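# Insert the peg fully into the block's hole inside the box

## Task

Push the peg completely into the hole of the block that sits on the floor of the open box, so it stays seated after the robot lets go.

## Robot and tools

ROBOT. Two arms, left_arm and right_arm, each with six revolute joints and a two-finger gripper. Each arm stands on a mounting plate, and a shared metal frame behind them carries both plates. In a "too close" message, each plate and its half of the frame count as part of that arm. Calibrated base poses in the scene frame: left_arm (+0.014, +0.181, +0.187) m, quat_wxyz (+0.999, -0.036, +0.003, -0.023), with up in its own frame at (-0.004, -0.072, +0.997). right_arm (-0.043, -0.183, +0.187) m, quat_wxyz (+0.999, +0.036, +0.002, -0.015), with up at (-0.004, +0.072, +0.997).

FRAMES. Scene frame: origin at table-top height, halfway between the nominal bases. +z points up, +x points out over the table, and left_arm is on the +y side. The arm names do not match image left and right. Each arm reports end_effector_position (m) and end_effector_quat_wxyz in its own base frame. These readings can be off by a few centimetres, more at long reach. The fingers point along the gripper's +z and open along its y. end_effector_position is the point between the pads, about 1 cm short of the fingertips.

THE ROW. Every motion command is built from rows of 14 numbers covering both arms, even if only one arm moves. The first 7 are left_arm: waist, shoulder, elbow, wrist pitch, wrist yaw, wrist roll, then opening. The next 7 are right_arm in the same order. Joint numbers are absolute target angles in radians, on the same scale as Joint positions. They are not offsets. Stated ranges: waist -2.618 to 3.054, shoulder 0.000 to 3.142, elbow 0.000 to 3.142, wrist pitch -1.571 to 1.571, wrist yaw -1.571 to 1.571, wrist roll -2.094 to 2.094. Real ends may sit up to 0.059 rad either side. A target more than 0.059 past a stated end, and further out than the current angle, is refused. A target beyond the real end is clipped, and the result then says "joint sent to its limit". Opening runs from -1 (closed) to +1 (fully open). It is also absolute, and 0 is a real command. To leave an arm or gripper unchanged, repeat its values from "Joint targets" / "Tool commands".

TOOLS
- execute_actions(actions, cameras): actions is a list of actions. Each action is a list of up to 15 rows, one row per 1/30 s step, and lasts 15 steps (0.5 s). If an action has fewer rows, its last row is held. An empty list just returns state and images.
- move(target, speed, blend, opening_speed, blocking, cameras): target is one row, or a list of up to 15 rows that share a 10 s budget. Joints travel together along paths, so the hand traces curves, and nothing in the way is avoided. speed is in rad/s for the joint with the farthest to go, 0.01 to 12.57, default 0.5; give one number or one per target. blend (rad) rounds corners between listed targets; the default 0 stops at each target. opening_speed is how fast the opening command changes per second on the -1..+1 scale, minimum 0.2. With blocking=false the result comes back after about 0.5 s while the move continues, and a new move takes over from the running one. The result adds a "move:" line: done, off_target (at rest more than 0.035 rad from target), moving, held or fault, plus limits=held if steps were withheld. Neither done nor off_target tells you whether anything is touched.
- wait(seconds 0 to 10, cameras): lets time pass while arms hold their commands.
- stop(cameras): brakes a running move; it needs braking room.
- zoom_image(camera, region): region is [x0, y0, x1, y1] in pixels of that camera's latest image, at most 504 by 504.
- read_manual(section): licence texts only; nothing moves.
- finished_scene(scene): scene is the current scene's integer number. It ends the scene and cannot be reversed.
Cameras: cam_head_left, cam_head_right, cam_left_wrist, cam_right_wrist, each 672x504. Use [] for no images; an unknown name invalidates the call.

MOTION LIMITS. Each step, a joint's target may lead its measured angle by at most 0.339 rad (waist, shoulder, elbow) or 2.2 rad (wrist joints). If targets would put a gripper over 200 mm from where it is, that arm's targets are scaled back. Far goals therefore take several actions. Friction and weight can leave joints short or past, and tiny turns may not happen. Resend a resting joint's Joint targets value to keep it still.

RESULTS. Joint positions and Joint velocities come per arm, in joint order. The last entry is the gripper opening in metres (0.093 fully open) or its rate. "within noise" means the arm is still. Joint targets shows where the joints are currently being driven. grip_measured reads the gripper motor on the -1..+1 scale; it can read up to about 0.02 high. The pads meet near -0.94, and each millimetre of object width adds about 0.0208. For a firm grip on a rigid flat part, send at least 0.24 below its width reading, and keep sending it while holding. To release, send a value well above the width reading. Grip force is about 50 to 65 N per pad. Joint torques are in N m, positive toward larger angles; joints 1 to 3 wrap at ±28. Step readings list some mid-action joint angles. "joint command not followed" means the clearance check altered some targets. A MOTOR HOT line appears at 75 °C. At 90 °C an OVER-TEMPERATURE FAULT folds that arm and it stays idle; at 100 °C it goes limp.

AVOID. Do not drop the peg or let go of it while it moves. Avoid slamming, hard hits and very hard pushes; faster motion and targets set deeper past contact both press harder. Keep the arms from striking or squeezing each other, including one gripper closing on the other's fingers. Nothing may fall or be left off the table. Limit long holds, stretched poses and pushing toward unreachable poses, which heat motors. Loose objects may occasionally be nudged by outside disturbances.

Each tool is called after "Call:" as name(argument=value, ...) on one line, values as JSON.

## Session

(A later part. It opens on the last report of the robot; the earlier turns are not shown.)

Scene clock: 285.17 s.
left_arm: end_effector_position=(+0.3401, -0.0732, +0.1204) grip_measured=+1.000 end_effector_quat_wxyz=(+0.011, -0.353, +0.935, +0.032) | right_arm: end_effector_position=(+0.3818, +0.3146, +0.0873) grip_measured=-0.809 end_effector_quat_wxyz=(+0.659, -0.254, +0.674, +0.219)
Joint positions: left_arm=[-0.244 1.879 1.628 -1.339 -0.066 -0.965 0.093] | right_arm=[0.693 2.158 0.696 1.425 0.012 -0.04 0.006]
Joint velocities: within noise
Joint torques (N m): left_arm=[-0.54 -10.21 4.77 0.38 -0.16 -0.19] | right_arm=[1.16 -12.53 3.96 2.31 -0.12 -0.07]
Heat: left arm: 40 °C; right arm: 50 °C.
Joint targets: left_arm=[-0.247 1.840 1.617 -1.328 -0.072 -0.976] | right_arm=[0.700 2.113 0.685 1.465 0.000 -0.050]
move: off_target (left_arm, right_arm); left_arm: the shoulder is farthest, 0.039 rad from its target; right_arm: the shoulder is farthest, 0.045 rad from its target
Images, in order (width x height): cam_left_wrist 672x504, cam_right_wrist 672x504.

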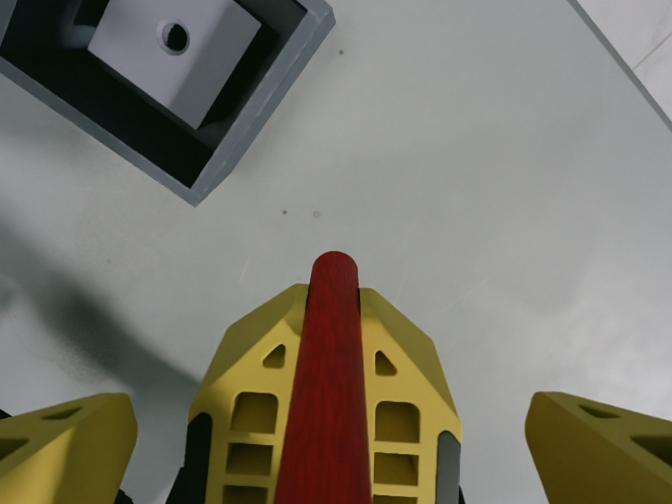

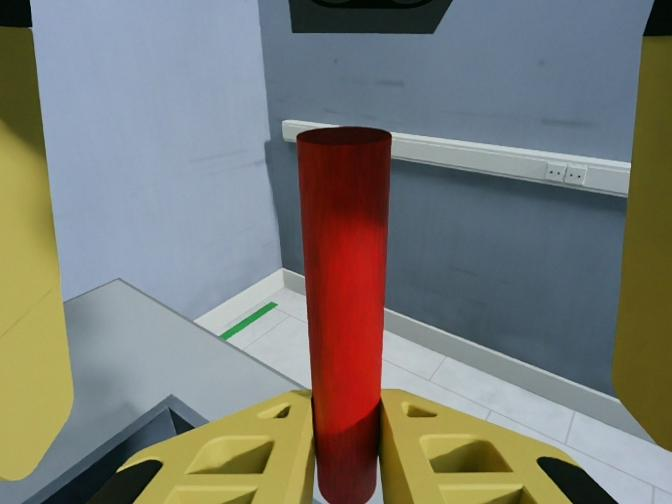

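Call:
move(target=[-0.205, 1.918, 1.735, -1.393, -0.072, -0.914, 1, 0.70, 2.113, 0.685, 1.465, 0, -0.05, -0.95], speed=0.25, cameras=["cam_left_wrist","cam_right_wrist"])

Scene clock: 315.50 s.
left_arm: end_effector_position=(+0.3500, -0.0637, +0.1330) grip_measured=+1.000 end_effector_quat_wxyz=(+0.015, -0.348, +0.937, +0.030) | right_arm: end_effector_position=(+0.3818, +0.3146, +0.0874) grip_measured=-0.809 end_effector_quat_wxyz=(+0.659, -0.254, +0.674, +0.219)
Joint positions: left_arm=[-0.211 1.9 1.706 -1.384 -0.066 -0.923 0.093] | right_arm=[0.693 2.158 0.696 1.425 0.012 -0.04 0.006]
Joint velocities: within noise
Joint torques (N m): left_arm=[0.18 -5.74 8.2 0.18 -0.15 0.03] | right_arm=[1.16 -12.44 3.81 2.33 -0.11 -0.05]
Heat: left arm: 41 °C; right arm: 53 °C.
Joint targets: left_arm=[-0.205 1.918 1.735 -1.393 -0.072 -0.914] | right_arm=[0.700 2.113 0.685 1.465 0.000 -0.050]
move: off_target (right_arm); right_arm: the shoulder is farthest, 0.045 rad from its target
Images, in order (width x height): cam_left_wrist 672x504, cam_right_wrist 672x504.

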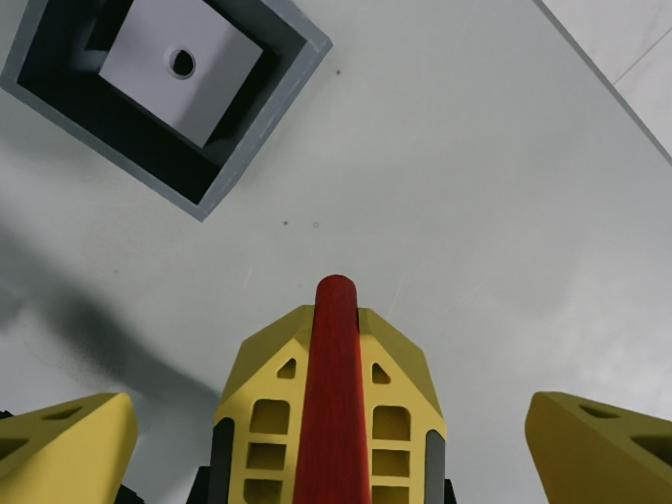

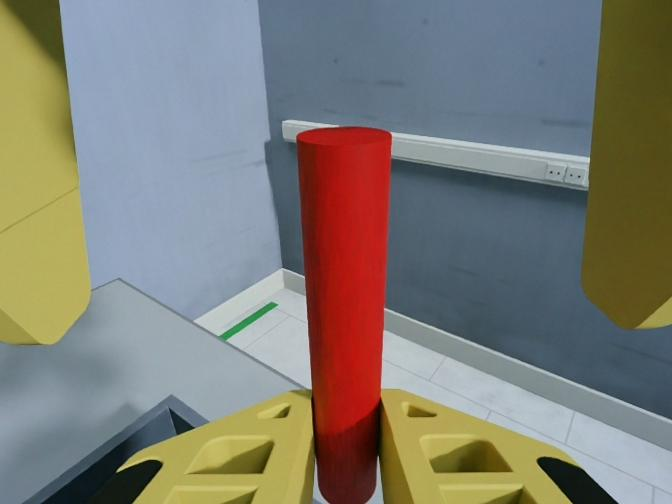

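Call:
move(target=[[-0.205, 1.846, 1.735, -1.408, -0.072, -0.914, 1, 0.70, 2.113, 0.685, 1.465, 0, -0.05, -0.95],[-0.205, 1.846, 1.735, -1.408, -0.072, -0.914, -0.95, 0.70, 2.113, 0.685, 1.465, 0, -0.05, -0.95]], speed=0.2, opening_speed=0.8, cameras=["cam_left_wrist","cam_right_wrist"])

Scene clock: 326.57 s.
left_arm: end_effector_position=(+0.3462, -0.0629, +0.1382) grip_measured=-0.800 end_effector_quat_wxyz=(+0.015, -0.348, +0.937, +0.029) | right_arm: end_effector_position=(+0.3798, +0.3170, +0.0874) grip_measured=-0.809 end_effector_quat_wxyz=(+0.657, -0.259, +0.672, +0.222)
Joint positions: left_arm=[-0.211 1.884 1.706 -1.399 -0.066 -0.923 0.007] | right_arm=[0.696 2.158 0.696 1.425 0.003 -0.041 0.006]
Joint velocities: within noise
Joint torques (N m): left_arm=[0.18 -10.22 8.17 0.18 -0.14 0.03] | right_arm=[0.96 -12.55 3.78 2.32 -0.01 -0.06]
Heat: left arm: 40 °C; right arm: 53 °C.
Joint targets: left_arm=[-0.205 1.846 1.735 -1.408 -0.072 -0.914] | right_arm=[0.700 2.113 0.685 1.465 0.000 -0.050]
move: off_target (left_arm, right_arm); target 2's new numbers were sent with left_arm's shoulder 0.038 rad from that target; left_arm: the shoulder is farthest, 0.038 rad from its target; right_arm: the shoulder is farthest, 0.045 rad from its target
Images, in order (width x height): cam_left_wrist 672x504, cam_right_wrist 672x504.

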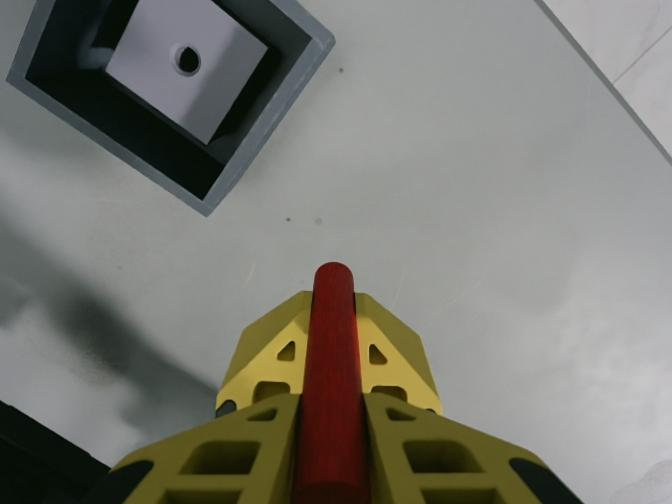

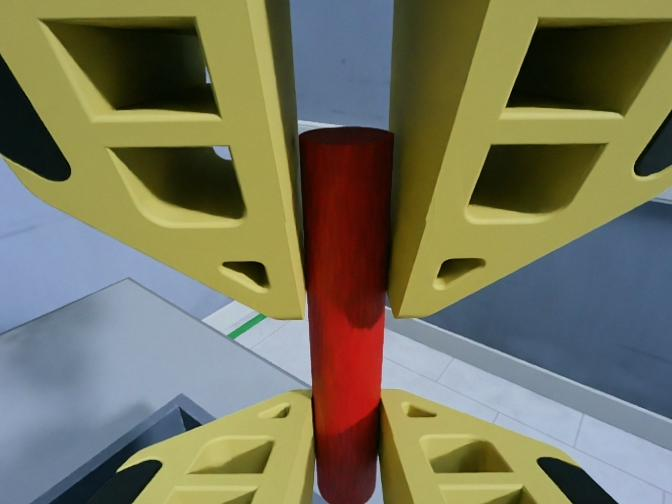

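Call:
move(target=[[-0.205, 1.846, 1.735, -1.408, -0.072, -0.914, -0.95, 0.70, 2.113, 0.685, 1.465, 0, -0.05, -0.95],[-0.205, 1.846, 1.735, -1.408, -0.072, -0.914, -0.95, 0.70, 2.113, 0.685, 1.465, 0, -0.05, 0.6],[-0.205, 1.846, 1.735, -1.408, -0.072, -0.914, -0.95, 0.70, 1.99, 0.42, 1.55, 0, -0.05, 0.6],[0.183, 1.913, 1.228, -0.876, -0.072, 0.01, -0.95, -0.2, 1.481, 0.307, 1.2, 0, 0, 0.6]], speed=[0.3,0.3,0.4,0.8], opening_speed=1.2)

Scene clock: 348.37 s.
left_arm: end_effector_position=(+0.3319, +0.0718, +0.0176) grip_measured=-0.816 end_effector_quat_wxyz=(+0.006, -0.090, +0.995, +0.034) | right_arm: end_effector_position=(+0.3848, -0.0769, +0.1738) grip_measured=+0.598 end_effector_quat_wxyz=(+0.706, +0.066, +0.701, -0.077)
Joint positions: left_arm=[0.18 1.899 1.235 -0.889 -0.067 0 0.006] | right_arm=[-0.194 1.507 0.317 1.197 0.008 -0.015 0.074]
Joint velocities: within noise
Joint torques (N m): left_arm=[-0.03 -5.9 4.63 0.45 -0.09 0.02] | right_arm=[-0.1 -6.98 5.05 1.97 -0.08 0.21]
Heat: left arm: 41 °C; right arm: 53 °C.
Joint targets: left_arm=[0.183 1.913 1.228 -0.876 -0.072 0.010] | right_arm=[-0.200 1.481 0.307 1.200 0.000 0.000]
move: done; target 2's new numbers were sent with right_arm's shoulder 0.045 rad from that target

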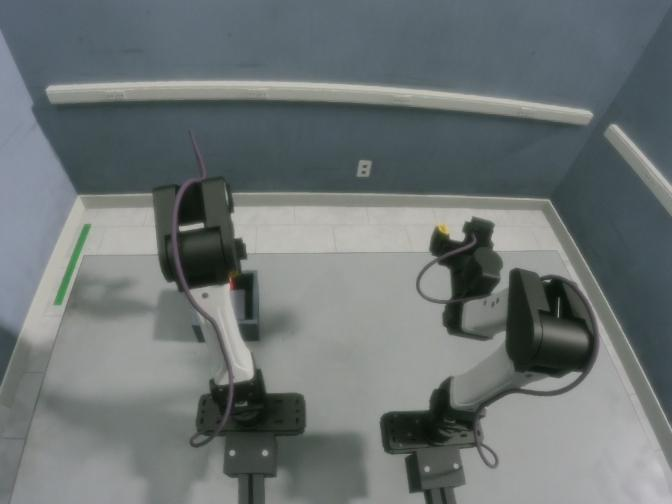

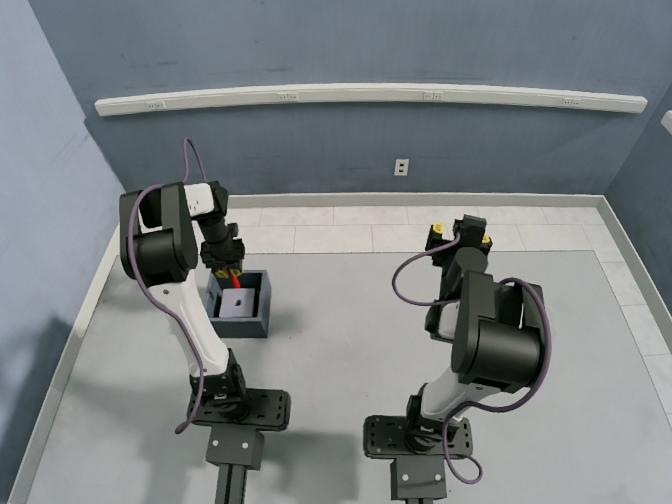

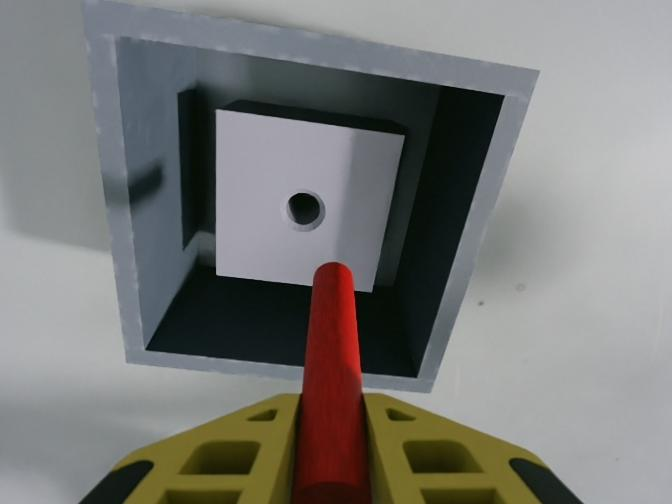

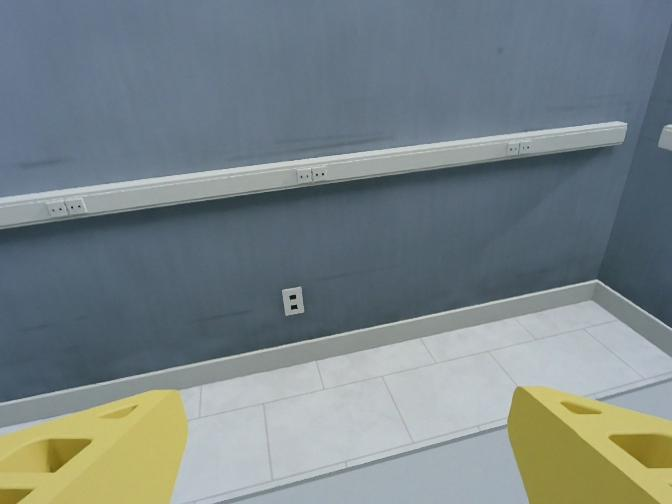

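Call:
move(target=[0.241, 2.048, 1.107, -0.613, -0.072, 0.183, -0.95, -0.2, 1.481, 0.307, 1.2, 0, 0, 0.6], speed=0.25, cameras=["cam_left_wrist"])

Call:
zoom_image(camera="cam_left_wrist", region=[240, 200, 440, 400])

Scene clock: 363.20 s.
left_arm: end_effector_position=(+0.3286, +0.0900, -0.0501) grip_measured=-0.816 end_effector_quat_wxyz=(+0.006, -0.031, +0.999, +0.035) | right_arm: end_effector_position=(+0.3848, -0.0769, +0.1737) grip_measured=+0.598 end_effector_quat_wxyz=(+0.705, +0.066, +0.701, -0.077)
Joint positions: left_arm=[0.234 2.032 1.115 -0.627 -0.067 0.173 0.006] | right_arm=[-0.194 1.507 0.317 1.196 0.008 -0.015 0.074]
Joint velocities: within noise
Joint torques (N m): left_arm=[0.27 -6 3.86 0.43 -0.08 0.05] | right_arm=[-0.12 -6.95 5.12 1.95 -0.07 0.23]
Heat: left arm: 40 °C; right arm: 49 °C.
Joint targets: left_arm=[0.241 2.048 1.107 -0.613 -0.072 0.183] | right_arm=[-0.200 1.481 0.307 1.200 0.000 0.000]
move: done
Images, in order (width x height): cam_left_wrist 672x504.

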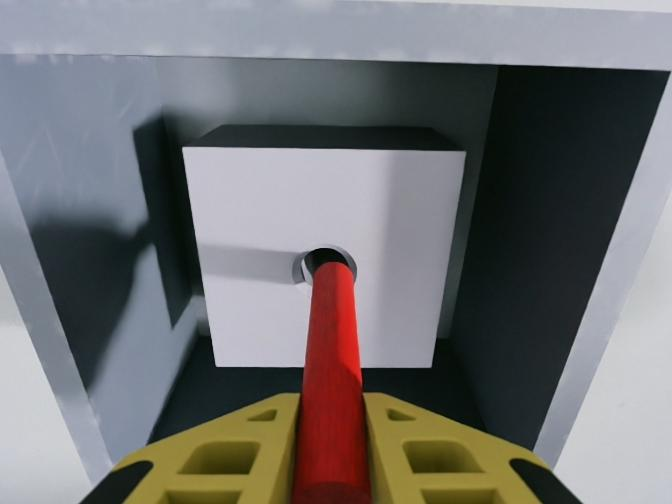

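Scaled by 2.520.

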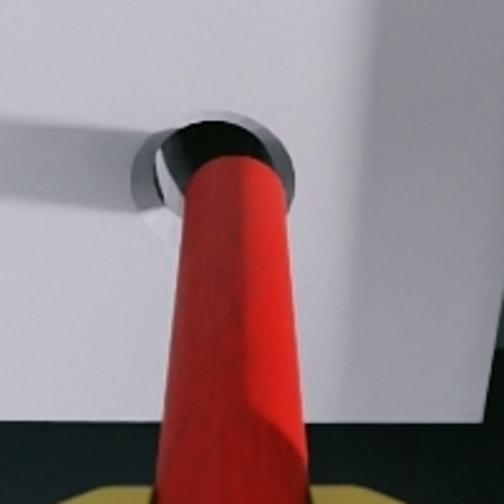

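Call:
move(target=[0.256, 2.101, 1.080, -0.536, -0.072, 0.183, -0.95, -0.2, 1.481, 0.307, 1.2, 0, 0, 0.6], speed=0.08, cameras=["cam_left_wrist"])

Call:
zoom_image(camera="cam_left_wrist", region=[240, 220, 440, 420])

Scene clock: 374.17 s.
left_arm: end_effector_position=(+0.3268, +0.0946, -0.0708) grip_measured=-0.816 end_effector_quat_wxyz=(+0.006, -0.038, +0.999, +0.036) | right_arm: end_effector_position=(+0.3848, -0.0769, +0.1737) grip_measured=+0.598 end_effector_quat_wxyz=(+0.705, +0.066, +0.701, -0.077)
Joint positions: left_arm=[0.248 2.083 1.089 -0.55 -0.067 0.174 0.006] | right_arm=[-0.194 1.507 0.317 1.196 0.008 -0.015 0.074]
Joint velocities: within noise
Joint torques (N m): left_arm=[0.29 -5.89 3.48 0.46 -0.08 0.03] | right_arm=[-0.02 -6.87 5.11 1.96 -0.11 0.21]
Heat: left arm: 40 °C; right arm: 46 °C.
Joint targets: left_arm=[0.256 2.101 1.080 -0.536 -0.072 0.183] | right_arm=[-0.200 1.481 0.307 1.200 0.000 0.000]
move: done
Images, in order (width x height): cam_left_wrist 672x504.

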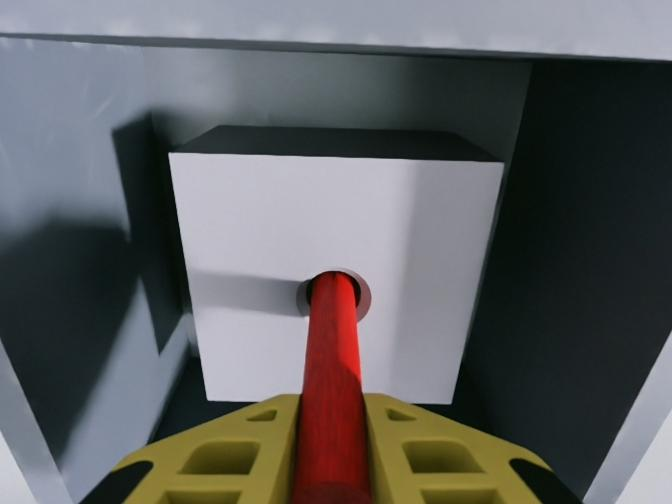

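Scaled by 2.520.

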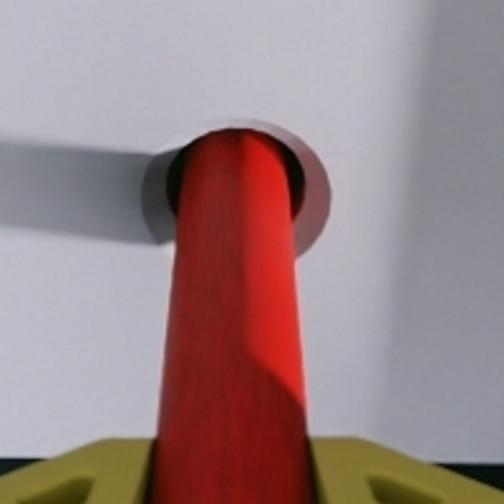

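Call:
move(target=[0.263, 2.198, 1.061, -0.419, -0.072, 0.183, -0.95, -0.2, 1.481, 0.307, 1.2, 0, 0, 0.6], speed=0.08, cameras=["cam_left_wrist"])

Scene clock: 383.77 s.
left_arm: end_effector_position=(+0.3267, +0.0970, -0.1044) grip_measured=-0.816 end_effector_quat_wxyz=(+0.007, -0.041, +0.998, +0.036) | right_arm: end_effector_position=(+0.3848, -0.0769, +0.1736) grip_measured=+0.598 end_effector_quat_wxyz=(+0.705, +0.066, +0.702, -0.077)
Joint positions: left_arm=[0.255 2.179 1.07 -0.433 -0.067 0.174 0.006] | right_arm=[-0.194 1.507 0.317 1.196 0.008 -0.015 0.074]
Joint velocities: within noise
Joint torques (N m): left_arm=[0.36 -6.13 2.91 0.43 -0.08 0.04] | right_arm=[-0.1 -6.83 5.15 1.96 -0.05 0.21]
Heat: left arm: 40 °C; right arm: 45 °C.
Joint targets: left_arm=[0.263 2.198 1.061 -0.419 -0.072 0.183] | right_arm=[-0.200 1.481 0.307 1.200 0.000 0.000]
move: done
Images, in order (width x height): cam_left_wrist 672x504.

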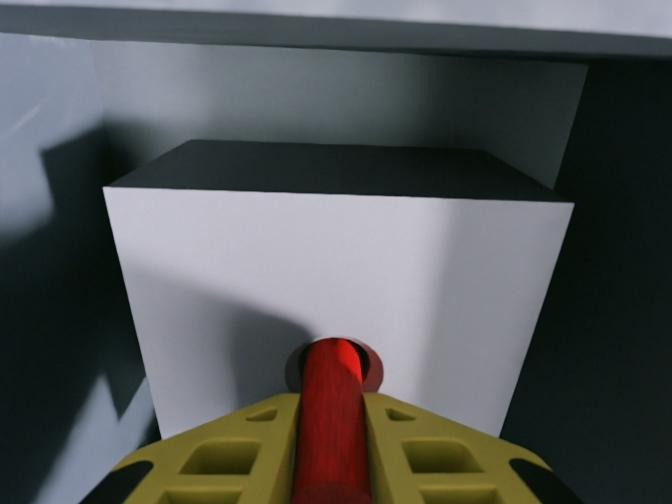

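Call:
move(target=[[0.263, 2.216, 1.059, -0.399, -0.072, 0.183, -0.95, -0.2, 1.481, 0.307, 1.2, 0, 0, 0.6],[0.263, 2.216, 1.059, -0.399, -0.072, 0.183, -0.4, -0.2, 1.481, 0.307, 1.2, 0, 0, 0.6],[0.263, 2.14, 1.085, -0.5, -0.072, 0.183, -0.4, -0.2, 1.481, 0.307, 1.2, 0, 0, 0.6],[0.256, 1.99, 1.16, -0.67, -0.072, 0.183, -0.4, -0.2, 1.481, 0.307, 1.2, 0, 0, 0.6]], speed=[0.08,0.2,0.2,0.3], opening_speed=0.25, cameras=["cam_left_wrist"])

Scene clock: 395.70 s.
left_arm: end_effector_position=(+0.3284, +0.0970, -0.0433) grip_measured=-0.402 end_effector_quat_wxyz=(+0.003, -0.041, +0.999, +0.033) | right_arm: end_effector_position=(+0.3848, -0.0769, +0.1736) grip_measured=+0.598 end_effector_quat_wxyz=(+0.705, +0.066, +0.702, -0.077)
Joint positions: left_arm=[0.256 2.025 1.139 -0.664 -0.063 0.175 0.026] | right_arm=[-0.194 1.507 0.317 1.196 0.008 -0.015 0.074]
Joint velocities: within noise
Joint torques (N m): left_arm=[-0.32 -10.28 6.37 0.2 -0.12 0.03] | right_arm=[-0.08 -6.86 5.12 1.98 -0.09 0.23]
Heat: left arm: 40 °C; right arm: 44 °C.
Joint targets: left_arm=[0.256 1.990 1.160 -0.670 -0.072 0.183] | right_arm=[-0.200 1.481 0.307 1.200 0.000 0.000]
move: done
Images, in order (width x height): cam_left_wrist 672x504.

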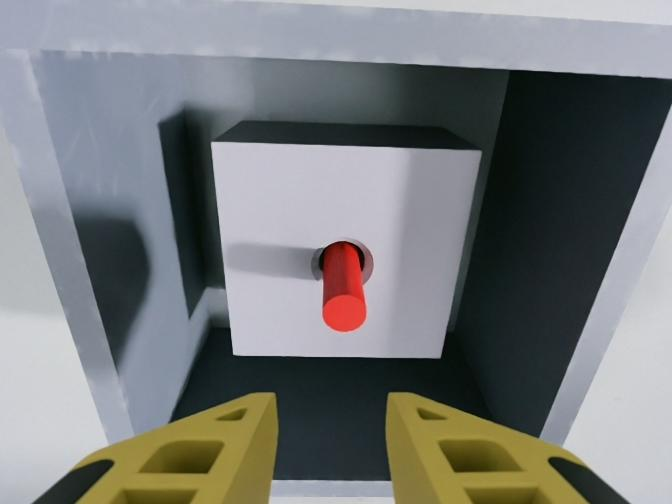

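Call:
zoom_image(camera="cam_left_wrist", region=[290, 220, 400, 340])

Scaled by 4.200.

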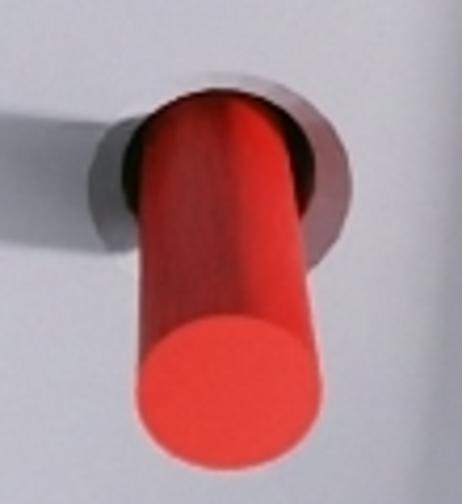

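Call:
move(target=[[0.26, 2.05, 1.106, -0.613, -0.072, 0.183, -1, -0.2, 1.481, 0.307, 1.2, 0, 0, 0.6],[0.263, 2.11, 1.08, -0.53, -0.072, 0.183, -1, -0.2, 1.481, 0.307, 1.2, 0, 0, 0.6],[0.263, 2.205, 1.06, -0.41, -0.072, 0.183, -1, -0.2, 1.481, 0.307, 1.2, 0, 0, 0.6]], speed=[0.3,0.15,0.06], opening_speed=1.5, cameras=["cam_left_wrist"])

Scene clock: 409.47 s.
left_arm: end_effector_position=(+0.3292, +0.0976, -0.0814) grip_measured=-0.990 end_effector_quat_wxyz=(+0.011, -0.041, +0.998, +0.036) | right_arm: end_effector_position=(+0.3848, -0.0769, +0.1736) grip_measured=+0.598 end_effector_quat_wxyz=(+0.705, +0.066, +0.702, -0.077)
Joint positions: left_arm=[0.256 2.115 1.086 -0.506 -0.065 0.175 0] | right_arm=[-0.194 1.507 0.317 1.196 0.008 -0.015 0.074]
Joint velocities: within noise
Joint torques (N m): left_arm=[0.23 -0.12 1.92 1.39 -0.11 0.02] | right_arm=[-0.06 -6.89 5.22 1.96 -0.08 0.21]
Heat: left arm: 41 °C; right arm: 43 °C.
Joint targets: left_arm=[0.263 2.205 1.060 -0.410 -0.072 0.183] | right_arm=[-0.200 1.481 0.307 1.200 0.000 0.000]
move: off_target (left_arm); left_arm: the wrist pitch is farthest, 0.096 rad from its target
Images, in order (width x height): cam_left_wrist 672x504.

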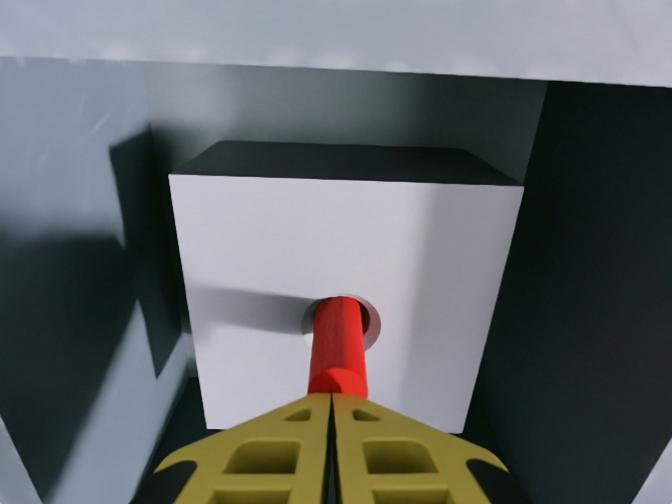

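Call:
move(target=[[0.263, 2.06, 1.106, -0.613, -0.072, 0.183, -1, -0.2, 1.481, 0.307, 1.2, 0, 0, 0.6],[0.256, 1.8, 1.3, -0.98, -0.072, 0.183, -1, -0.2, 1.481, 0.307, 1.2, 0, 0, 0.6]], speed=[0.2,0.5], cameras=["cam_left_wrist"])

Call:
zoom_image(camera="cam_left_wrist", region=[200, 30, 500, 330])

Scene clock: 435.93 s.
left_arm: end_effector_position=(+0.3252, +0.0968, +0.0504) grip_measured=-0.990 end_effector_quat_wxyz=(+0.017, -0.042, +0.998, +0.038) | right_arm: end_effector_position=(+0.3848, -0.0769, +0.1736) grip_measured=+0.598 end_effector_quat_wxyz=(+0.705, +0.066, +0.702, -0.077)
Joint positions: left_arm=[0.256 1.827 1.278 -0.973 -0.066 0.175 0] | right_arm=[-0.194 1.507 0.317 1.196 0.008 -0.015 0.074]
Joint velocities: within noise
Joint torques (N m): left_arm=[-0.29 -9.01 7.39 0.28 -0.09 0.04] | right_arm=[-0.05 -6.75 5.08 1.95 -0.05 0.2]
Heat: left arm: 37 °C; right arm: 42 °C.
Joint targets: left_arm=[0.256 1.800 1.300 -0.980 -0.072 0.183] | right_arm=[-0.200 1.481 0.307 1.200 0.000 0.000]
move: done
Images, in order (width x height): cam_left_wrist 672x504.

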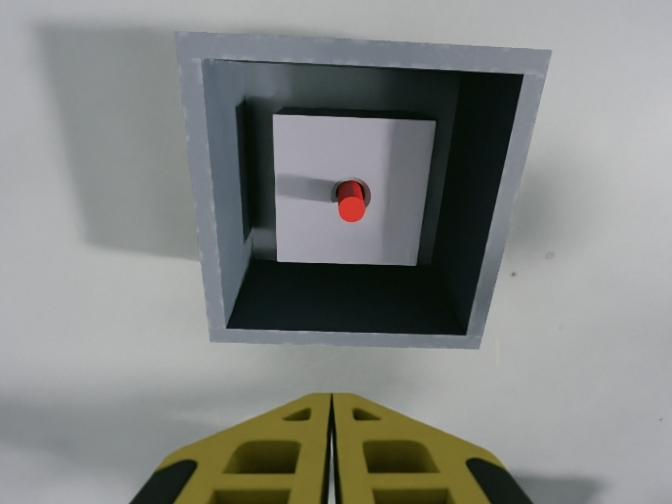

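Scaled by 1.680.

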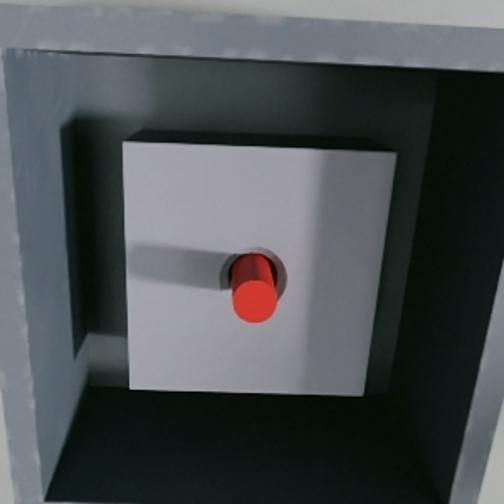

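Call:
finished_scene(scene=2)

The scene is finished: the task was done.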